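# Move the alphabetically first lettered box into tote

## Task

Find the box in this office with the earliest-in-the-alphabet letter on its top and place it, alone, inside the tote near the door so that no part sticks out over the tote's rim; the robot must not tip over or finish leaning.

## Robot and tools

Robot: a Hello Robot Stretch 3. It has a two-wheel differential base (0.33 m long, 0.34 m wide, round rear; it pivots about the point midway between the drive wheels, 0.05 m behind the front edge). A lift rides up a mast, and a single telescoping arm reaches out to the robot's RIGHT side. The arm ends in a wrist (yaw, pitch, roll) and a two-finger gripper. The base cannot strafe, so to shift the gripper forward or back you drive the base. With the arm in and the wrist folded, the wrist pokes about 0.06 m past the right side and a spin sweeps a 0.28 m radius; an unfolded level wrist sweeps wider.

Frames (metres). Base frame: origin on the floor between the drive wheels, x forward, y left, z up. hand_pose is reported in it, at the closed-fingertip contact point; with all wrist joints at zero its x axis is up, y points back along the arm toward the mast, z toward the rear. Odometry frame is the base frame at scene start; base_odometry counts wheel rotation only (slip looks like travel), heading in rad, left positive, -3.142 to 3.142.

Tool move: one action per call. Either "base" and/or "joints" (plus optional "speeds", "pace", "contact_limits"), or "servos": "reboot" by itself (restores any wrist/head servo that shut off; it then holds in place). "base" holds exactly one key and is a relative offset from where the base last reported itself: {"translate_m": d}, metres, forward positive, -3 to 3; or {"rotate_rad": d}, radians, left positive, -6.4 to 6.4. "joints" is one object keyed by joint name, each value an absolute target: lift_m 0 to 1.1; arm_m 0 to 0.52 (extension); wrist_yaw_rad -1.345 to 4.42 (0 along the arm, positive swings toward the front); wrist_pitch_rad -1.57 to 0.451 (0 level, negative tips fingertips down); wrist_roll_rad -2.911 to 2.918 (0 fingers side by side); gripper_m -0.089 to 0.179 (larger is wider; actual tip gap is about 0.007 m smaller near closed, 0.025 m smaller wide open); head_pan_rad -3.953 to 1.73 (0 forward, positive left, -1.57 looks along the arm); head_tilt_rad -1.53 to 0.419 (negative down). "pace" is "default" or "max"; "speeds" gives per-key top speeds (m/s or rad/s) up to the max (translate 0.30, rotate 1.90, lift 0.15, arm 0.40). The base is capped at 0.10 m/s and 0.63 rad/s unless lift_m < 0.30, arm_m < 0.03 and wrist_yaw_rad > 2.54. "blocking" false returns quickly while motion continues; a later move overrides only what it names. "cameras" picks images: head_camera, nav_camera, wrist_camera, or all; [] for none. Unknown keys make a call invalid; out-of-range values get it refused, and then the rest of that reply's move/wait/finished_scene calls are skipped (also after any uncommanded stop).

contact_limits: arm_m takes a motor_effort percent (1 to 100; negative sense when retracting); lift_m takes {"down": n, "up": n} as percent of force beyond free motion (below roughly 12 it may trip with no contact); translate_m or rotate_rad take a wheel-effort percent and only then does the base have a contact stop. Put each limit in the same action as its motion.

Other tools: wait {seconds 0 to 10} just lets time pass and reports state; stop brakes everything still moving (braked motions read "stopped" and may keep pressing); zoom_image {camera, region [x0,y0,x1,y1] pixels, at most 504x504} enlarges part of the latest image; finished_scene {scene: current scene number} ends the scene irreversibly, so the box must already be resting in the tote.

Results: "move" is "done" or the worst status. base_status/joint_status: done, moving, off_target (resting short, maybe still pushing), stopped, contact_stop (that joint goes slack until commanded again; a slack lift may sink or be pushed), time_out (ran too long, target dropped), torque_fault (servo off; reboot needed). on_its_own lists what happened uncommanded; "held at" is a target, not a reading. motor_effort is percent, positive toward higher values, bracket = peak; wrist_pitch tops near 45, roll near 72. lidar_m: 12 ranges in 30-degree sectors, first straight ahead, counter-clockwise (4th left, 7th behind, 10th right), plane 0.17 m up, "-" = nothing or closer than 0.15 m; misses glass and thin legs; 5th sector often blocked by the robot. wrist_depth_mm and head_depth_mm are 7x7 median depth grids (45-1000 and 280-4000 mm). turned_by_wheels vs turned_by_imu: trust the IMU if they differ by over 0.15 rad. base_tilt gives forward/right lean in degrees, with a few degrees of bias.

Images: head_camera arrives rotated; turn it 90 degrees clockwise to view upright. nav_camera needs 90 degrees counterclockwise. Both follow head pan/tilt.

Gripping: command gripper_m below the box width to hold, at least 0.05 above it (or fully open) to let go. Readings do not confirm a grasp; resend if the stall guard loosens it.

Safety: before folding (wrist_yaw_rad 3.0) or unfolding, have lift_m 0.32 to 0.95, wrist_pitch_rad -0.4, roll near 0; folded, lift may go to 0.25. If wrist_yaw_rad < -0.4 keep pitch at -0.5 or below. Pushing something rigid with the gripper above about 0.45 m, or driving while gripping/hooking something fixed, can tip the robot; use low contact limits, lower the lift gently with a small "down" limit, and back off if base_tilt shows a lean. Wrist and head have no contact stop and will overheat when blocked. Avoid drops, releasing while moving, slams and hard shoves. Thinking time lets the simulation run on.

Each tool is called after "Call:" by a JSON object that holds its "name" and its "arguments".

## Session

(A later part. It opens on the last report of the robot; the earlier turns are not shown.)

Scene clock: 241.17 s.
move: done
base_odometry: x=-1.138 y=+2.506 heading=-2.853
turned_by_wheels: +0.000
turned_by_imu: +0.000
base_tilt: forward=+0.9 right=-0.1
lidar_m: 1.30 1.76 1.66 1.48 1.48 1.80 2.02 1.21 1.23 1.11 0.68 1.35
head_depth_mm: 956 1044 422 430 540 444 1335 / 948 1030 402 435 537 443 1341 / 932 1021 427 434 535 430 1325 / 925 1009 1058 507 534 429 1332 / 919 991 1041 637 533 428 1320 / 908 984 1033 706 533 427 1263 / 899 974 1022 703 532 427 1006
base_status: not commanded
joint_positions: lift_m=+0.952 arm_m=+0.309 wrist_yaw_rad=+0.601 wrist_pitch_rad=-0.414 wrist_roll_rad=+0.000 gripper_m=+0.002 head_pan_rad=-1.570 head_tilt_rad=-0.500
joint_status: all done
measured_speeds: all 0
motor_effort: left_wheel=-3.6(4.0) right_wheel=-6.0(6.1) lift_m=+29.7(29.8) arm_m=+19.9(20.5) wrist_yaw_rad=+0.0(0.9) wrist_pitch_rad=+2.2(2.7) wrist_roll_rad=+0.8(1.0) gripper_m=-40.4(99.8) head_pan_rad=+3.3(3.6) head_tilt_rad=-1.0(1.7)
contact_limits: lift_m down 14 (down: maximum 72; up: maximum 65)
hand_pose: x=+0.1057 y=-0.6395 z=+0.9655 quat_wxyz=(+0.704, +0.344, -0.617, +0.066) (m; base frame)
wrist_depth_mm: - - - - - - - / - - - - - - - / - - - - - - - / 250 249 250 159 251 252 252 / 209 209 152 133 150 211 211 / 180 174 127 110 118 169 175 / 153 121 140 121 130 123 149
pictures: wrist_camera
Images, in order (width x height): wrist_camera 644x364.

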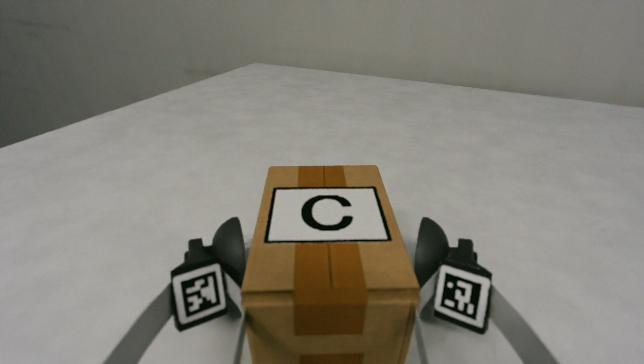

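Call:
{"name": "move", "arguments": {"joints": {"lift_m": 1.04}, "cameras": ["wrist_camera"]}}

Call:
{"name": "move", "arguments": {"base": {"rotate_rad": 1.4}, "joints": {"arm_m": 0.0}, "cameras": ["wrist_camera", "nav_camera"]}}

Scene clock: 259.20 s.
move: done
base_odometry: x=-1.138 y=+2.506 heading=-2.853
turned_by_wheels: +0.000
turned_by_imu: +0.001
base_tilt: forward=+1.0 right=+0.0
lidar_m: 1.29 1.76 1.66 1.48 1.48 1.80 2.03 1.22 1.23 1.11 0.68 1.35
head_depth_mm: 956 360 882 717 538 444 1331 / 946 361 393 714 538 443 1335 / 934 378 393 682 536 430 1336 / 927 981 462 678 534 429 1324 / 918 992 1043 677 533 427 1321 / 909 982 1025 709 532 427 1262 / 898 974 1017 706 531 427 1011
base_status: not commanded
joint_positions: lift_m=+1.040 arm_m=+0.309 wrist_yaw_rad=+0.601 wrist_pitch_rad=-0.423 wrist_roll_rad=+0.000 gripper_m=+0.005 head_pan_rad=-1.570 head_tilt_rad=-0.500
joint_status: all done
measured_speeds: all 0
on_its_own: gripper_m is held at +0.004, not at your +0.000, by its stall guard, which is not easing now
motor_effort: left_wheel=-3.5(3.9) right_wheel=-5.9(6.2) lift_m=+30.6(32.8) arm_m=+17.5(18.5) wrist_yaw_rad=-0.3(1.0) wrist_pitch_rad=+4.0(4.3) wrist_roll_rad=+0.8(1.1) gripper_m=-20.2(21.5) head_pan_rad=+3.0(3.3) head_tilt_rad=+1.3(1.6)
hand_pose: x=+0.1051 y=-0.6386 z=+1.0516 quat_wxyz=(+0.705, +0.347, -0.616, +0.063) (m; base frame)
wrist_depth_mm: - - - - - - - / - - - - - - - / - - - - - - - / - - - 166 - - - / - - 149 135 142 - - / - 122 124 110 119 125 - / 248 115 130 118 124 235 242
pictures: wrist_camera
Images, in order (width x height): wrist_camera 644x364.

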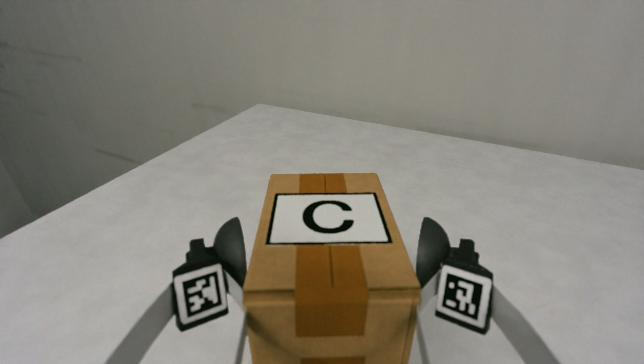

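Scene clock: 262.67 s.
move: done
base_odometry: x=-1.138 y=+2.506 heading=-1.454
turned_by_wheels: +1.399
turned_by_imu: +1.395
base_tilt: forward=+0.9 right=+0.0
lidar_m: 1.66 1.47 1.80 2.04 2.03 1.22 1.12 0.69 1.22 1.76 1.30 1.71
head_depth_mm: 1652 1763 1859 - - - - / 1629 1793 1947 - - - - / 1581 1716 1888 - - - - / 1532 1680 1814 1984 - - - / 1482 1622 1693 - - - 1301 / 1461 1571 1190 1344 325 1456 1329 / 1433 1539 1173 1827 341 1532 1321
base_status: done
joint_positions: lift_m=+1.040 arm_m=+0.002 wrist_yaw_rad=+0.601 wrist_pitch_rad=-0.423 wrist_roll_rad=+0.000 gripper_m=+0.005 head_pan_rad=-1.570 head_tilt_rad=-0.500
joint_status: all done
joint sent to its limit — arm_m, lower limit.
measured_speeds: all 0
on_its_own: gripper_m is held at +0.004, not at your +0.000, by its stall guard, which is not easing now
motor_effort: left_wheel=-11.1(15.6) right_wheel=+10.7(16.2) lift_m=+21.4(31.0) arm_m=-22.4(26.1) wrist_yaw_rad=-0.4(0.8) wrist_pitch_rad=+3.9(4.4) wrist_roll_rad=+0.8(1.2) gripper_m=-20.7(21.9) head_pan_rad=+2.2(3.6) head_tilt_rad=+1.1(2.2)
hand_pose: x=+0.1050 y=-0.3313 z=+1.0515 quat_wxyz=(+0.705, +0.347, -0.616, +0.063) (m; base frame)
wrist_depth_mm: - - - - - - - / - - - - - - - / - - - - - - - / - - - 176 - - - / - - 150 136 153 - - / - - 124 110 120 - - / - 123 127 118 124 - -
pictures: nav_camera (sideways), wrist_camera
Images, in order (width x height): nav_camera 672x504, wrist_camera 644x364.

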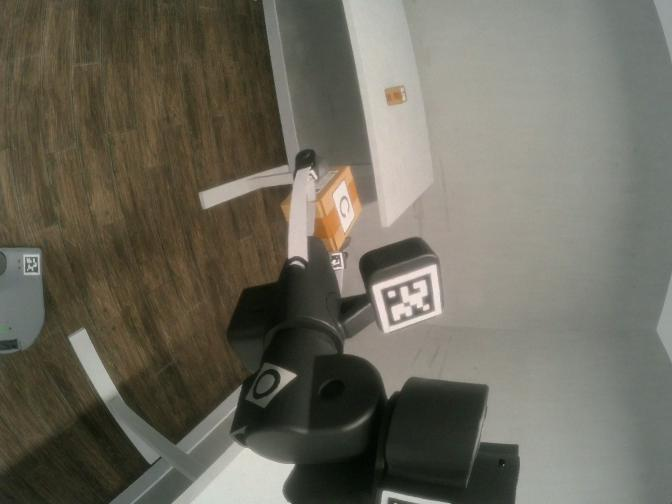

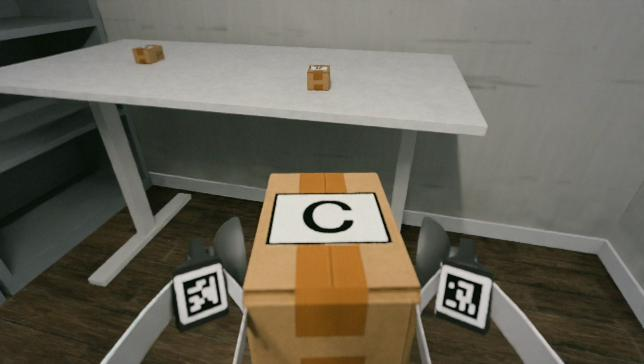

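Call:
{"name": "zoom_image", "arguments": {"camera": "wrist_camera", "region": [110, 20, 200, 80]}}

Call:
{"name": "move", "arguments": {"base": {"rotate_rad": 1.354}, "joints": {"lift_m": 0.5, "wrist_yaw_rad": 2.6, "head_pan_rad": 0.0, "head_tilt_rad": -0.35}, "cameras": []}}

Call:
{"name": "move", "arguments": {"joints": {"lift_m": 0.285}, "pace": "max", "cameras": ["nav_camera"]}}

Call:
{"name": "move", "arguments": {"base": {"translate_m": 1.97}, "pace": "max", "cameras": ["nav_camera"]}}

Scaled by 5.600.

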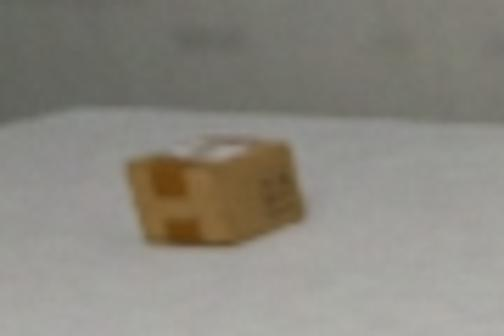

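Scene clock: 275.17 s.
move: done
base_odometry: x=-1.138 y=+2.506 heading=-0.100
turned_by_wheels: +1.353
turned_by_imu: +1.351
base_tilt: forward=+0.9 right=-0.1
lidar_m: 2.14 2.02 1.22 1.17 1.11 0.69 1.48 1.30 1.74 1.66 1.48 1.80
head_depth_mm: 2374 2548 2739 2971 2487 1862 1503 / 2228 2403 2549 2775 2470 1842 1496 / 2113 2248 2377 2590 2451 1840 1488 / 1996 2132 2266 2403 2453 1841 1484 / 1886 1995 2115 2271 2346 1844 1476 / 1780 1902 2004 2133 2245 1833 1475 / 1722 1823 1898 2029 2160 1828 1487
base_status: done
joint_positions: lift_m=+0.500 arm_m=+0.002 wrist_yaw_rad=+2.597 wrist_pitch_rad=-0.424 wrist_roll_rad=+0.000 gripper_m=+0.005 head_pan_rad=+0.001 head_tilt_rad=-0.350
joint_status: all done
measured_speeds: all 0
on_its_own: gripper_m is held at +0.004, not at your +0.000, by its stall guard, which is not easing now
motor_effort: left_wheel=-9.7(14.8) right_wheel=+9.8(15.5) lift_m=+21.9(23.4) arm_m=-22.0(23.7) wrist_yaw_rad=+3.4(7.1) wrist_pitch_rad=+4.0(4.5) wrist_roll_rad=+0.9(1.0) gripper_m=-20.4(21.5) head_pan_rad=-2.4(4.7) head_tilt_rad=+3.4(6.7)
hand_pose: x=+0.0947 y=+0.0445 z=+0.5114 quat_wxyz=(+0.330, +0.705, -0.043, +0.626) (m; base frame)
wrist_depth_mm: - - - - - - - / - - - - - - - / - - - - - - - / - - - 176 - - - / 978 - 150 135 150 975 982 / 815 811 124 110 119 799 819 / 216 123 127 118 127 654 697
pictures: none
No camera images: "cameras" was empty.

Scene clock: 277.40 s.
move: done
base_odometry: x=-1.138 y=+2.506 heading=-0.100
turned_by_wheels: +0.000
turned_by_imu: +0.000
base_tilt: forward=+1.0 right=-0.1
lidar_m: 2.15 2.03 1.21 1.17 1.11 0.69 1.48 1.30 1.74 1.66 1.48 1.80
head_depth_mm: 2368 2553 2778 2962 2486 1856 1507 / 2232 2374 2546 2780 2474 1865 1497 / 2088 2236 2404 2578 2459 1840 1492 / 1989 2114 2262 2421 2463 1851 1487 / 1893 2000 2106 2295 2346 1845 1490 / 1799 1900 2016 2144 2247 1848 1472 / 1716 1799 1896 2025 2134 1824 1473
base_status: not commanded
joint_positions: lift_m=+0.285 arm_m=+0.002 wrist_yaw_rad=+2.597 wrist_pitch_rad=-0.424 wrist_roll_rad=+0.000 gripper_m=+0.005 head_pan_rad=+0.000 head_tilt_rad=-0.350
joint_status: all done
measured_speeds: all 0
on_its_own: gripper_m is held at +0.004, not at your +0.000, by its stall guard, which is not easing now
motor_effort: left_wheel=-9.8(10.1) right_wheel=+9.6(10.5) lift_m=+22.5(23.9) arm_m=-20.3(22.5) wrist_yaw_rad=+3.3(3.9) wrist_pitch_rad=+4.2(4.6) wrist_roll_rad=+0.8(1.1) gripper_m=-20.8(21.5) head_pan_rad=-3.2(4.2) head_tilt_rad=+2.9(4.6)
hand_pose: x=+0.0946 y=+0.0445 z=+0.2963 quat_wxyz=(+0.330, +0.705, -0.042, +0.626) (m; base frame)
wrist_depth_mm: - - - - - - - / - - - - - - - / - - - - - - - / 815 816 812 175 810 808 804 / 644 636 150 135 150 644 649 / 538 531 124 110 119 521 534 / 216 121 130 118 127 433 455
pictures: nav_camera (sideways)
Images, in order (width x height): nav_camera 672x504.

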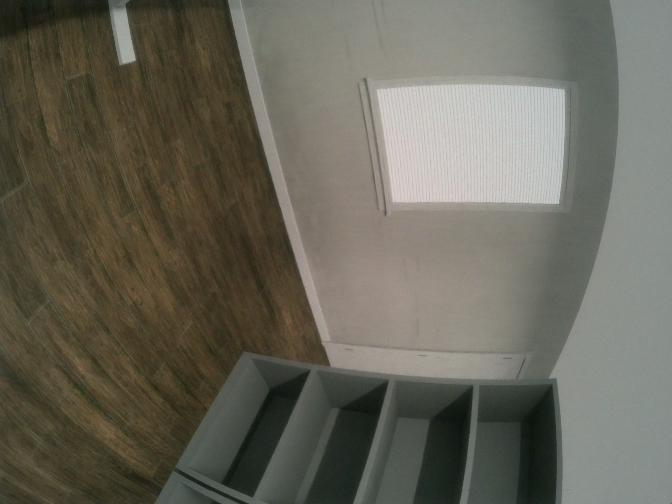

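Scene clock: 285.40 s.
move: done
base_odometry: x=+0.822 y=+2.309 heading=-0.100
turned_by_wheels: +0.000
turned_by_imu: -0.002
base_tilt: forward=+1.0 right=-0.2
lidar_m: 0.42 0.40 0.41 0.53 1.22 1.83 2.52 2.42 0.68 0.75 2.04 0.61
head_depth_mm: 431 464 502 547 601 666 746 / 405 434 467 507 553 607 675 / 382 408 437 471 512 556 611 / 362 384 411 440 475 516 562 / 344 364 387 413 443 477 520 / 327 345 366 390 416 447 483 / 312 328 347 368 392 419 451
base_status: done
joint_positions: lift_m=+0.285 arm_m=+0.002 wrist_yaw_rad=+2.597 wrist_pitch_rad=-0.424 wrist_roll_rad=+0.000 gripper_m=+0.005 head_pan_rad=+0.000 head_tilt_rad=-0.350
joint_status: not commanded
measured_speeds: all 0
on_its_own: gripper_m is held at +0.004, not at your +0.000, by its stall guard, which is not easing now
motor_effort: left_wheel=+2.8(15.3) right_wheel=+5.8(15.7) lift_m=+28.6(31.2) arm_m=-14.7(20.7) wrist_yaw_rad=+2.9(3.7) wrist_pitch_rad=+4.3(4.7) wrist_roll_rad=+1.0(1.2) gripper_m=-20.3(21.5) head_pan_rad=-1.7(4.6) head_tilt_rad=+2.1(4.2)
hand_pose: x=+0.0945 y=+0.0445 z=+0.2963 quat_wxyz=(+0.330, +0.705, -0.042, +0.626) (m; base frame)
wrist_depth_mm: - - - - - - - / - - - - - - - / - - - - - - - / 809 734 - 166 - - - / 648 649 150 135 142 - - / 533 533 124 111 119 448 420 / 216 121 130 118 127 433 433
pictures: nav_camera (sideways)
Images, in order (width x height): nav_camera 672x504.

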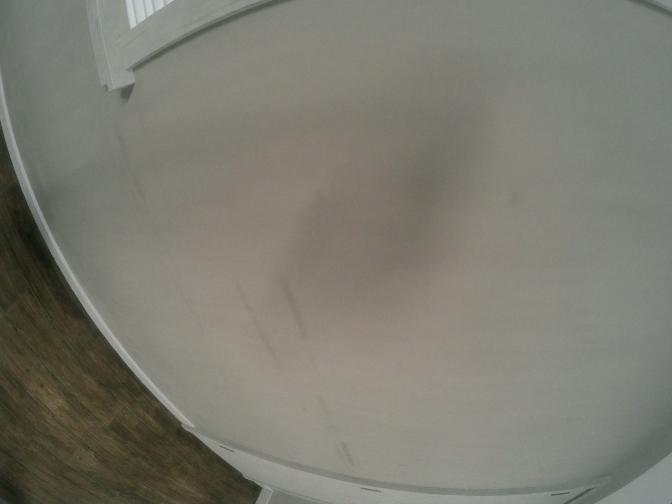

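Call:
{"name": "move", "arguments": {"base": {"rotate_rad": -1.169}, "joints": {"head_pan_rad": 0.0, "head_tilt_rad": -0.5}, "pace": "max", "cameras": ["head_camera"]}}

Call:
{"name": "move", "arguments": {"base": {"translate_m": 1.45}, "pace": "max", "cameras": ["nav_camera"]}}

Call:
{"name": "move", "arguments": {"base": {"rotate_rad": 1.61}, "joints": {"lift_m": 0.5, "wrist_yaw_rad": 0.0, "head_pan_rad": -1.57, "head_tilt_rad": -0.7}, "cameras": ["head_camera", "nav_camera"]}}

Scene clock: 294.70 s.
move: done
base_odometry: x=+0.822 y=+2.309 heading=-1.269
turned_by_wheels: -1.169
turned_by_imu: -1.164
base_tilt: forward=+0.9 right=-0.2
lidar_m: 2.57 0.71 0.44 0.40 0.40 0.49 0.94 1.84 2.52 2.89 0.68 0.69
head_depth_mm: 2233 2446 2703 2640 1994 1584 1305 / 2242 2428 2646 2623 1997 1594 1328 / 2217 2407 2639 2569 1970 1588 1330 / 2167 2379 2591 2596 1965 1585 1326 / 2163 2337 2556 2628 1967 1575 1331 / 2140 2333 2531 2579 1957 1588 1324 / 2077 2181 1979 1905 1826 1554 1326
base_status: done
joint_positions: lift_m=+0.285 arm_m=+0.002 wrist_yaw_rad=+2.597 wrist_pitch_rad=-0.424 wrist_roll_rad=+0.000 gripper_m=+0.005 head_pan_rad=+0.000 head_tilt_rad=-0.498
joint_status: all done
measured_speeds: all 0
on_its_own: gripper_m is held at +0.004, not at your +0.000, by its stall guard, which is not easing now
motor_effort: left_wheel=+7.8(18.2) right_wheel=-7.9(14.9) lift_m=+22.0(22.6) arm_m=-21.1(21.1) wrist_yaw_rad=+3.0(3.3) wrist_pitch_rad=+4.2(4.7) wrist_roll_rad=+0.9(1.2) gripper_m=-21.3(21.5) head_pan_rad=-3.3(4.8) head_tilt_rad=-3.1(4.3)
hand_pose: x=+0.0945 y=+0.0445 z=+0.2963 quat_wxyz=(+0.330, +0.705, -0.042, +0.626) (m; base frame)
wrist_depth_mm: - - - - - - - / - - - - - - - / - - - - - - - / - - - 166 824 816 814 / - 499 150 135 150 644 647 / 450 475 124 111 119 515 537 / 216 121 130 118 127 433 455
pictures: head_camera (sideways)
Images, in order (width x height): head_camera 896x504.

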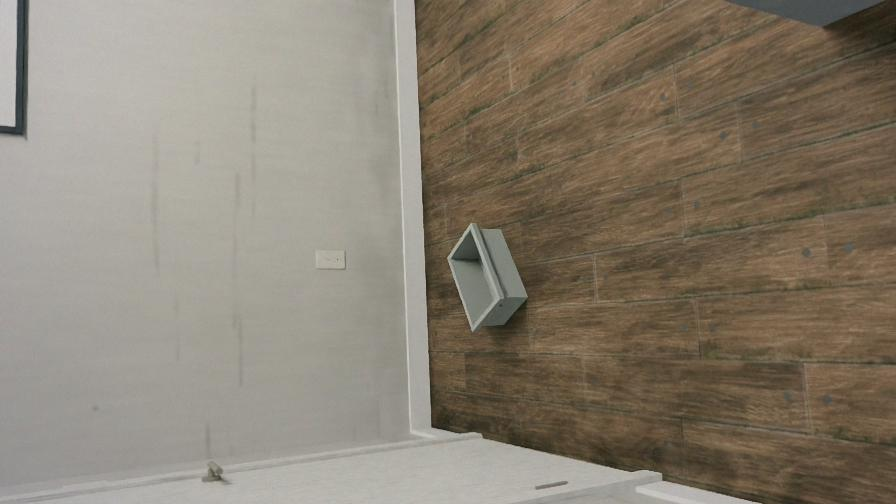

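Scene clock: 300.93 s.
move: done
base_odometry: x=+1.254 y=+0.925 heading=-1.268
turned_by_wheels: +0.000
turned_by_imu: +0.000
base_tilt: forward=+1.0 right=-0.1
lidar_m: 1.15 1.16 0.72 0.63 0.63 0.80 1.55 0.66 0.71 1.38 2.05 1.28
head_depth_mm: 985 1076 1178 1310 1473 1578 1330 / 983 1062 1164 1291 1456 1546 1335 / 968 1052 1152 1273 1413 1540 1329 / 958 1043 1131 1253 1405 1518 1314 / 949 1029 1127 1243 1377 1500 1327 / 937 1017 1109 1226 1358 1491 1320 / 927 1006 1099 1200 1337 1488 1329
base_status: done
joint_positions: lift_m=+0.285 arm_m=+0.002 wrist_yaw_rad=+2.597 wrist_pitch_rad=-0.424 wrist_roll_rad=+0.000 gripper_m=+0.005 head_pan_rad=+0.000 head_tilt_rad=-0.500
joint_status: not commanded
measured_speeds: all 0
on_its_own: gripper_m is held at +0.004, not at your +0.000, by its stall guard, which is not easing now
motor_effort: left_wheel=+8.2(17.5) right_wheel=-2.0(15.5) lift_m=+27.0(27.4) arm_m=-21.3(23.6) wrist_yaw_rad=+2.6(3.7) wrist_pitch_rad=+4.0(4.7) wrist_roll_rad=+1.1(1.1) gripper_m=-20.9(21.4) head_pan_rad=-3.4(4.2) head_tilt_rad=-2.4(3.7)
hand_pose: x=+0.0945 y=+0.0445 z=+0.2963 quat_wxyz=(+0.330, +0.705, -0.042, +0.626) (m; base frame)
wrist_depth_mm: 527 585 - 954 - - - / 555 604 - - - - - / 579 - - - - - - / - 734 820 176 767 - 810 / 624 644 150 135 142 - 598 / 535 534 124 110 119 501 518 / 215 122 130 118 127 434 457
pictures: nav_camera (sideways)
Images, in order (width x height): nav_camera 672x504.

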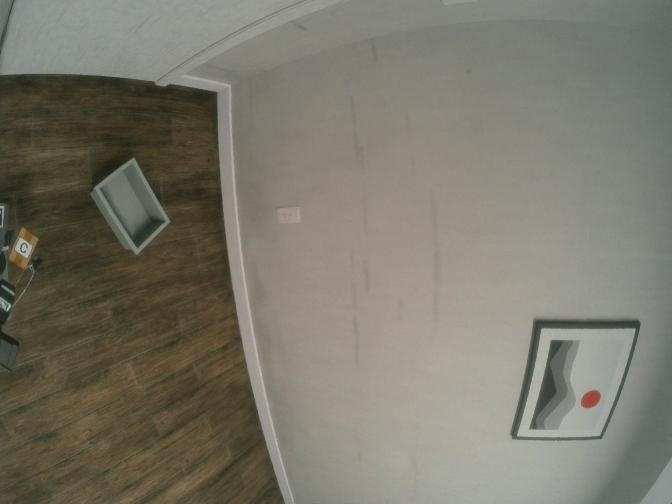

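Scene clock: 304.60 s.
move: done
base_odometry: x=+1.254 y=+0.925 heading=+0.341
turned_by_wheels: +1.609
turned_by_imu: +1.605
base_tilt: forward=+1.0 right=-0.1
lidar_m: 0.63 0.63 0.82 1.62 0.67 0.73 1.45 1.98 1.26 1.15 1.13 0.71
head_depth_mm: 1011 1137 1296 1520 1614 1373 1197 / 1004 1123 1281 1486 1606 1369 1200 / 996 1115 1264 1464 1602 1367 734 / 984 1106 1265 1449 1603 1367 733 / 975 1089 1242 1426 1579 1314 1165 / 968 1077 1228 1416 1567 1370 1167 / 960 1070 1212 1413 1573 1365 1192
base_status: done
joint_positions: lift_m=+0.500 arm_m=+0.002 wrist_yaw_rad=+0.003 wrist_pitch_rad=-0.424 wrist_roll_rad=+0.000 gripper_m=+0.005 head_pan_rad=-1.574 head_tilt_rad=-0.702
joint_status: all done
measured_speeds: all 0
on_its_own: gripper_m is held at +0.004, not at your +0.000, by its stall guard, which is not easing now
motor_effort: left_wheel=-10.1(15.4) right_wheel=+11.1(14.3) lift_m=+30.4(33.8) arm_m=-23.4(23.9) wrist_yaw_rad=-2.6(6.4) wrist_pitch_rad=+4.2(4.6) wrist_roll_rad=+0.8(1.1) gripper_m=-19.6(21.6) head_pan_rad=+3.6(4.9) head_tilt_rad=-0.4(6.7)
hand_pose: x=-0.0208 y=-0.3703 z=+0.5113 quat_wxyz=(+0.692, +0.150, -0.691, -0.148) (m; base frame)
wrist_depth_mm: - - - - - - - / - - - - - - - / - - - - - - - / - - - 175 - - - / 958 988 150 135 150 - 996 / 813 811 124 110 119 788 825 / 720 106 - 118 127 662 700
pictures: head_camera (sideways), nav_camera (sideways)
Images, in order (width x height): head_camera 896x504, nav_camera 672x504.

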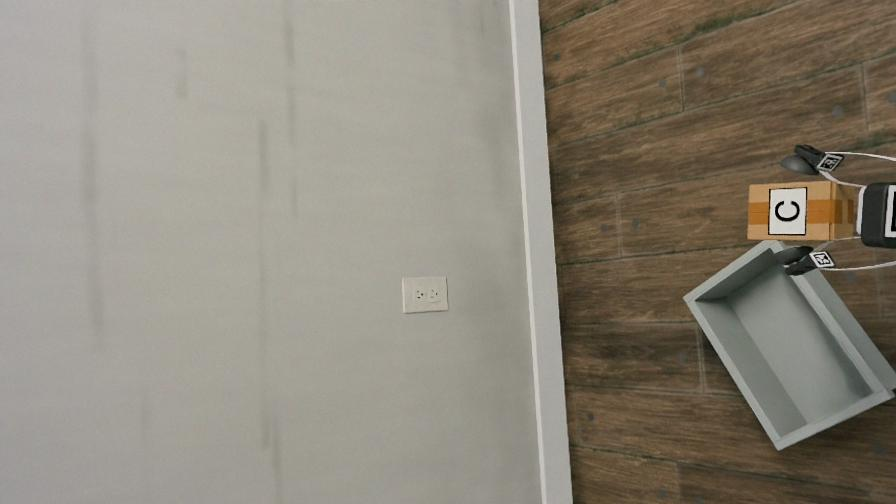

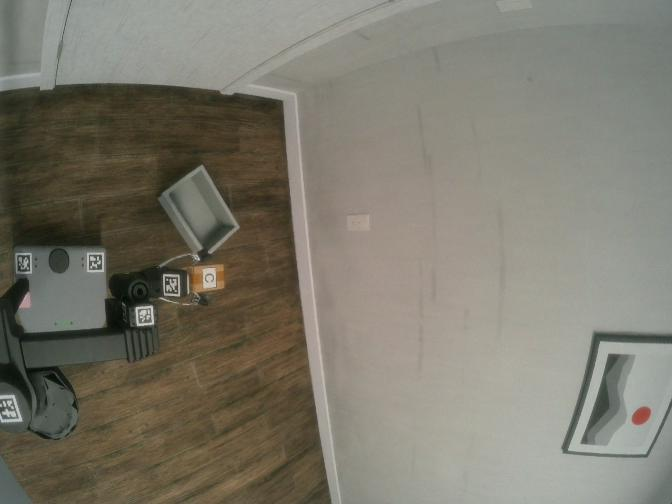

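Call:
{"name": "move", "arguments": {"base": {"translate_m": 0.237}, "joints": {"lift_m": 0.33, "wrist_yaw_rad": -0.2, "wrist_pitch_rad": -0.75, "arm_m": 0.235}, "cameras": ["head_camera", "wrist_camera"]}}

Scene clock: 326.77 s.
move: done
base_odometry: x=+1.477 y=+1.004 heading=+0.341
turned_by_wheels: +0.000
turned_by_imu: +0.000
base_tilt: forward=+0.9 right=-0.2
lidar_m: 0.41 0.40 0.53 1.05 0.93 0.83 1.54 1.91 1.23 1.11 0.70 0.45
head_depth_mm: 980 1093 1253 1456 1611 1374 1206 / 968 1086 1240 1433 1581 1370 1127 / 958 1072 1225 1404 1579 1377 733 / 951 1060 1207 1403 1574 1370 1155 / 943 1053 1197 1374 1564 1364 1197 / 940 1045 1189 1375 1542 1374 1196 / 932 1032 1174 1342 1509 1365 1194
base_status: done
joint_positions: lift_m=+0.330 arm_m=+0.235 wrist_yaw_rad=-0.197 wrist_pitch_rad=-0.766 wrist_roll_rad=+0.000 gripper_m=+0.005 head_pan_rad=-1.570 head_tilt_rad=-0.700
joint_status: all done
measured_speeds: all 0
on_its_own: gripper_m is held at +0.004, not at your +0.000, by its stall guard, which is not easing now
motor_effort: left_wheel=+8.7(12.6) right_wheel=+2.2(14.0) lift_m=+25.7(27.2) arm_m=+19.4(26.0) wrist_yaw_rad=-2.1(6.6) wrist_pitch_rad=+2.7(6.2) wrist_roll_rad=+0.9(1.1) gripper_m=-20.8(21.4) head_pan_rad=+2.3(4.4) head_tilt_rad=+1.2(3.0)
hand_pose: x=-0.0544 y=-0.5446 z=+0.2736 quat_wxyz=(+0.627, +0.199, -0.678, -0.328) (m; base frame)
wrist_depth_mm: - - - - - 865 906 / - - 702 719 747 741 749 / 622 634 642 639 644 630 639 / 562 558 552 174 558 559 555 / 497 501 152 135 149 495 491 / 445 448 124 110 119 436 443 / 411 122 130 118 124 395 402
pictures: head_camera (sideways), wrist_camera
Images, in order (width x height): head_camera 896x504, wrist_camera 644x364.

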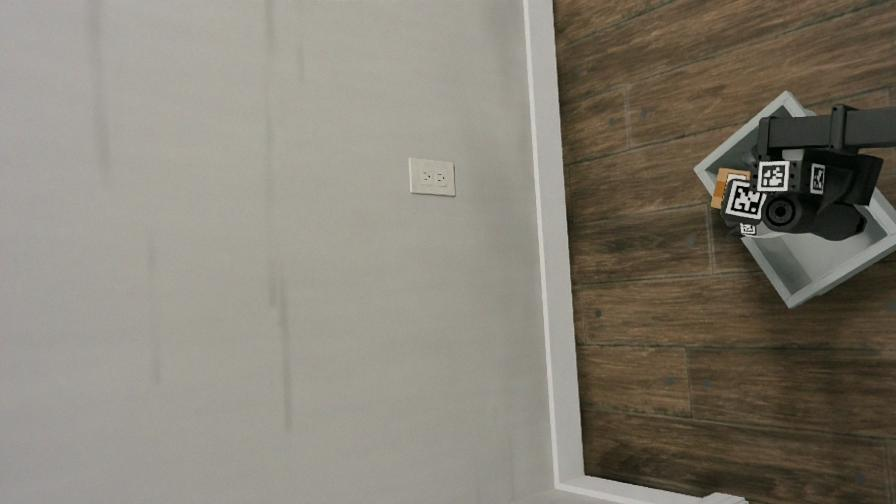

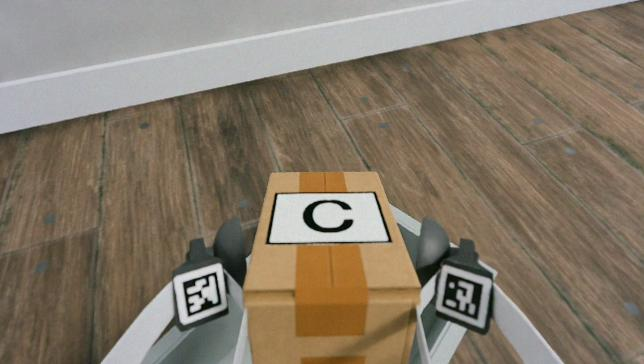

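Call:
{"name": "move", "arguments": {"joints": {"lift_m": 0.19, "arm_m": 0.225}, "cameras": ["head_camera"]}}

Call:
{"name": "move", "arguments": {"joints": {"lift_m": 0.09}, "speeds": {"lift_m": 0.04}, "contact_limits": {"lift_m": {"down": 12}}, "cameras": ["head_camera", "wrist_camera"]}}

Scene clock: 336.93 s.
move: done
base_odometry: x=+1.477 y=+1.004 heading=+0.341
turned_by_wheels: +0.000
turned_by_imu: +0.001
base_tilt: forward=+0.9 right=-0.1
lidar_m: 0.41 0.40 0.53 1.05 0.92 0.83 1.54 1.92 1.23 0.49 0.70 0.45
head_depth_mm: 978 1097 1248 1460 1607 1376 1203 / 970 1082 1236 1427 1581 1368 1176 / 955 1072 1220 1405 1571 1367 829 / 950 1065 1209 1389 1572 1367 1146 / 940 1056 1188 1387 1557 1361 1197 / 934 1047 1186 1367 1546 1358 1190 / 928 1034 1169 1347 1516 1369 1191
base_status: not commanded
joint_positions: lift_m=+0.190 arm_m=+0.225 wrist_yaw_rad=-0.197 wrist_pitch_rad=-0.767 wrist_roll_rad=+0.000 gripper_m=+0.005 head_pan_rad=-1.570 head_tilt_rad=-0.700
joint_status: all done
measured_speeds: all 0
on_its_own: gripper_m is held at +0.004, not at your +0.000, by its stall guard, which is not easing now
motor_effort: left_wheel=+8.5(8.9) right_wheel=+2.1(3.0) lift_m=+21.4(28.0) arm_m=-17.7(24.5) wrist_yaw_rad=-1.8(2.6) wrist_pitch_rad=+2.9(3.1) wrist_roll_rad=+1.1(1.1) gripper_m=-20.4(21.4) head_pan_rad=+2.4(3.8) head_tilt_rad=+1.7(2.4)
hand_pose: x=-0.0544 y=-0.5345 z=+0.1336 quat_wxyz=(+0.627, +0.199, -0.678, -0.328) (m; base frame)
wrist_depth_mm: - 580 574 596 602 597 592 / 498 499 499 483 501 496 497 / 428 430 430 307 278 425 427 / 371 374 228 174 302 244 371 / 331 202 152 135 150 254 330 / 179 198 124 110 119 181 297 / 189 121 127 118 124 155 269
pictures: head_camera (sideways)
Images, in order (width x height): head_camera 896x504.

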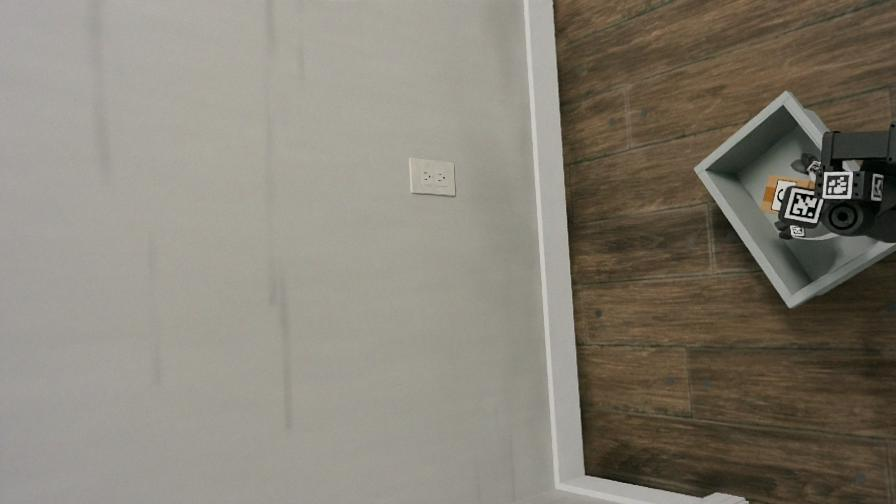

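Scene clock: 340.07 s.
move: contact_stop
base_odometry: x=+1.477 y=+1.004 heading=+0.341
turned_by_wheels: +0.000
turned_by_imu: +0.000
base_tilt: forward=+1.0 right=-0.2
lidar_m: 0.41 0.40 0.53 1.05 0.93 0.83 1.54 1.91 1.22 1.11 0.70 0.45
head_depth_mm: 978 1097 1252 1457 1599 1387 1197 / 964 1089 1237 1433 1575 1376 1172 / 953 1078 1217 1410 1576 1365 1128 / 951 1065 1210 1403 1567 1373 1148 / 940 1049 1192 1374 1544 1362 1197 / 932 1045 1185 1362 1533 1367 1195 / 930 1038 1178 1340 1515 1369 1194
base_status: not commanded
joint_positions: lift_m=+0.095 arm_m=+0.225 wrist_yaw_rad=-0.199 wrist_pitch_rad=-0.756 wrist_roll_rad=-0.004 gripper_m=+0.005 head_pan_rad=-1.569 head_tilt_rad=-0.697
joint_status: lift_m contact_stop (moved -0.095 of -0.100)
measured_speeds: translate_m=+0.000 rotate_rad=-0.002 lift_m=+0.000 arm_m=+0.000 wrist_yaw_rad=+0.000 wrist_pitch_rad=+0.000 wrist_roll_rad=+0.000 head_pan_rad=+0.000 head_tilt_rad=+0.000
on_its_own: gripper_m is held at +0.004, not at your +0.000, by its stall guard, which is not easing now; lift_m is slack since a contact_stop (your +0.090 is given up)
motor_effort: left_wheel=+1.1(8.8) right_wheel=-1.0(2.7) lift_m=+25.3(25.4) arm_m=-7.0(17.5) wrist_yaw_rad=+0.1(4.2) wrist_pitch_rad=+1.2(3.3) wrist_roll_rad=+1.9(5.0) gripper_m=-19.8(21.4) head_pan_rad=+3.9(4.4) head_tilt_rad=+0.0(3.1)
contact_limits: lift_m down 12 (down: maximum 72; up: maximum 65)
hand_pose: x=-0.0552 y=-0.5364 z=+0.0408 quat_wxyz=(+0.629, +0.195, -0.678, -0.325) (m; base frame)
wrist_depth_mm: 415 414 166 193 213 181 166 / 356 135 155 228 237 196 169 / 116 136 180 266 269 219 185 / 122 151 188 174 250 238 185 / 133 160 151 135 150 222 144 / 145 167 124 110 127 177 131 / 154 116 174 118 127 144 98
pictures: head_camera (sideways), wrist_camera
Images, in order (width x height): head_camera 896x504, wrist_camera 644x364.

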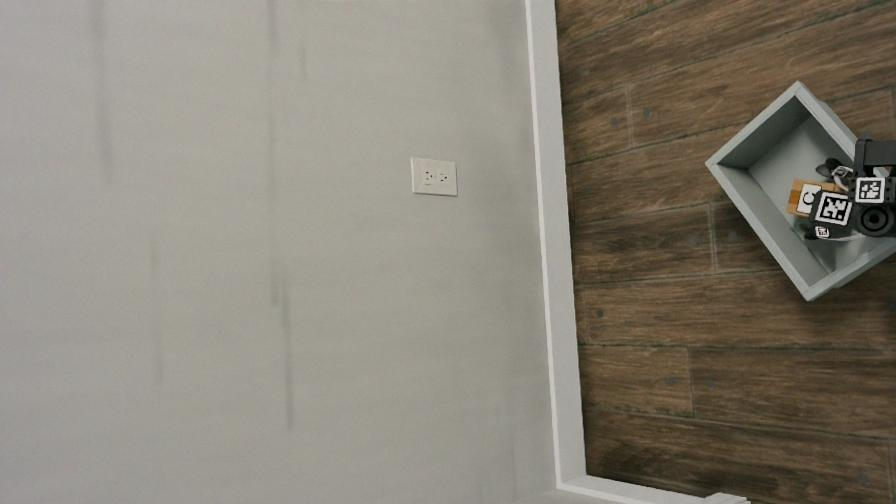

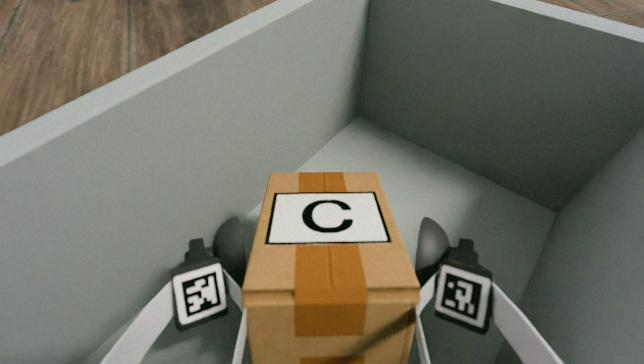

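Call:
{"name": "move", "arguments": {"joints": {"gripper_m": 0.115}, "cameras": ["wrist_camera"]}}

Call:
{"name": "move", "arguments": {"joints": {"lift_m": 0.4}, "cameras": ["head_camera", "wrist_camera"]}}

Scene clock: 346.73 s.
move: done
base_odometry: x=+1.477 y=+1.004 heading=+0.341
turned_by_wheels: +0.000
turned_by_imu: +0.001
base_tilt: forward=+0.9 right=-0.1
lidar_m: 0.41 0.40 0.53 1.05 0.93 0.83 1.54 1.91 1.22 1.11 0.70 0.45
head_depth_mm: 980 1095 1248 1455 1606 1376 1201 / 965 1087 1231 1436 1580 1376 1176 / 961 1071 1217 1408 1566 1382 1064 / 951 1057 1204 1391 1568 1376 1146 / 946 1060 1194 1377 1564 1374 1202 / 929 1041 1184 1357 1533 1376 1194 / 929 1036 1171 1334 1511 1366 1196
base_status: not commanded
joint_positions: lift_m=+0.095 arm_m=+0.225 wrist_yaw_rad=-0.195 wrist_pitch_rad=-0.755 wrist_roll_rad=-0.004 gripper_m=+0.115 head_pan_rad=-1.569 head_tilt_rad=-0.699
joint_status: all done
measured_speeds: all 0
on_its_own: lift_m is slack since a contact_stop (your +0.090 is given up)
motor_effort: left_wheel=+1.0(1.5) right_wheel=-0.3(1.1) lift_m=+25.3(25.8) arm_m=+8.2(8.2) wrist_yaw_rad=-3.3(4.1) wrist_pitch_rad=+0.5(1.1) wrist_roll_rad=+2.1(2.3) gripper_m=+2.1(90.5) head_pan_rad=+2.0(2.6) head_tilt_rad=-3.9(5.1)
contact_limits: lift_m down 12 (down: maximum 72; up: maximum 65)
hand_pose: x=-0.0546 y=-0.5368 z=+0.0410 quat_wxyz=(+0.630, +0.196, -0.678, -0.323) (m; base frame)
wrist_depth_mm: 416 418 399 187 215 182 166 / 345 132 153 214 241 197 168 / 116 134 170 248 270 220 185 / 117 150 192 248 251 239 193 / 130 153 197 164 217 223 164 / 144 126 148 147 150 129 131 / 147 125 178 131 174 172 99
pictures: wrist_camera
Images, in order (width x height): wrist_camera 644x364.

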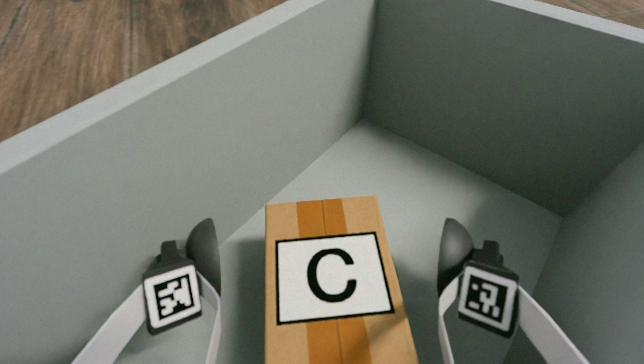

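Scene clock: 350.33 s.
move: done
base_odometry: x=+1.477 y=+1.004 heading=+0.341
turned_by_wheels: +0.000
turned_by_imu: +0.001
base_tilt: forward=+1.0 right=-0.1
lidar_m: 0.41 0.40 0.53 1.04 0.93 0.83 1.54 1.92 1.22 1.11 0.70 0.45
head_depth_mm: 978 1096 1249 1461 1597 1366 1202 / 966 1084 1240 1434 1584 1375 651 / 959 1077 1222 1406 1566 1362 685 / 952 1062 1211 1391 1566 1370 1147 / 943 1063 1197 1377 1552 1365 1195 / 935 1044 1181 1367 1538 1370 1200 / 927 1038 1178 1357 1522 1372 1197
base_status: not commanded
joint_positions: lift_m=+0.400 arm_m=+0.225 wrist_yaw_rad=-0.197 wrist_pitch_rad=-0.760 wrist_roll_rad=-0.004 gripper_m=+0.115 head_pan_rad=-1.569 head_tilt_rad=-0.700
joint_status: all done
measured_speeds: all 0
motor_effort: left_wheel=+1.2(1.4) right_wheel=-0.6(1.3) lift_m=+30.1(32.6) arm_m=+20.1(20.1) wrist_yaw_rad=-2.1(3.9) wrist_pitch_rad=+1.8(2.0) wrist_roll_rad=+2.0(2.3) gripper_m=+0.2(1.5) head_pan_rad=-0.2(2.5) head_tilt_rad=-3.3(5.0)
hand_pose: x=-0.0546 y=-0.5357 z=+0.3447 quat_wxyz=(+0.629, +0.197, -0.678, -0.326) (m; base frame)
wrist_depth_mm: - - - - - - - / - - - 826 838 882 875 / - 737 741 748 759 753 755 / 656 656 659 663 649 660 659 / 587 583 585 566 597 583 574 / 518 125 501 - - 126 521 / 480 122 457 - 454 456 471
pictures: head_camera (sideways), wrist_camera
Images, in order (width x height): head_camera 896x504, wrist_camera 644x364.

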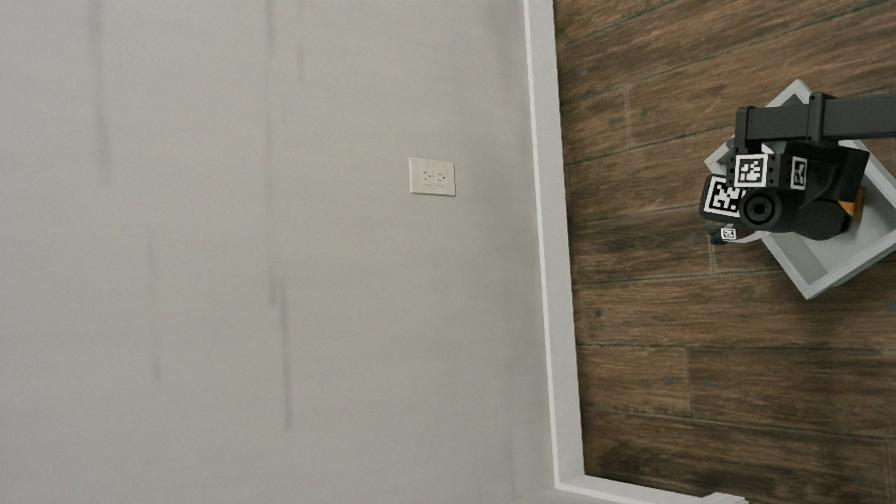

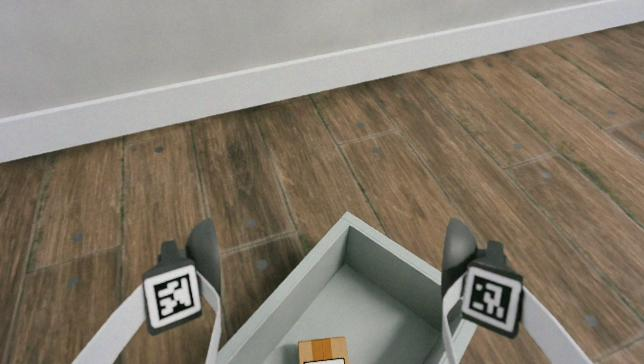

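Call:
{"name": "finished_scene", "arguments": {"scene": 2}}

The scene is finished: the task was done.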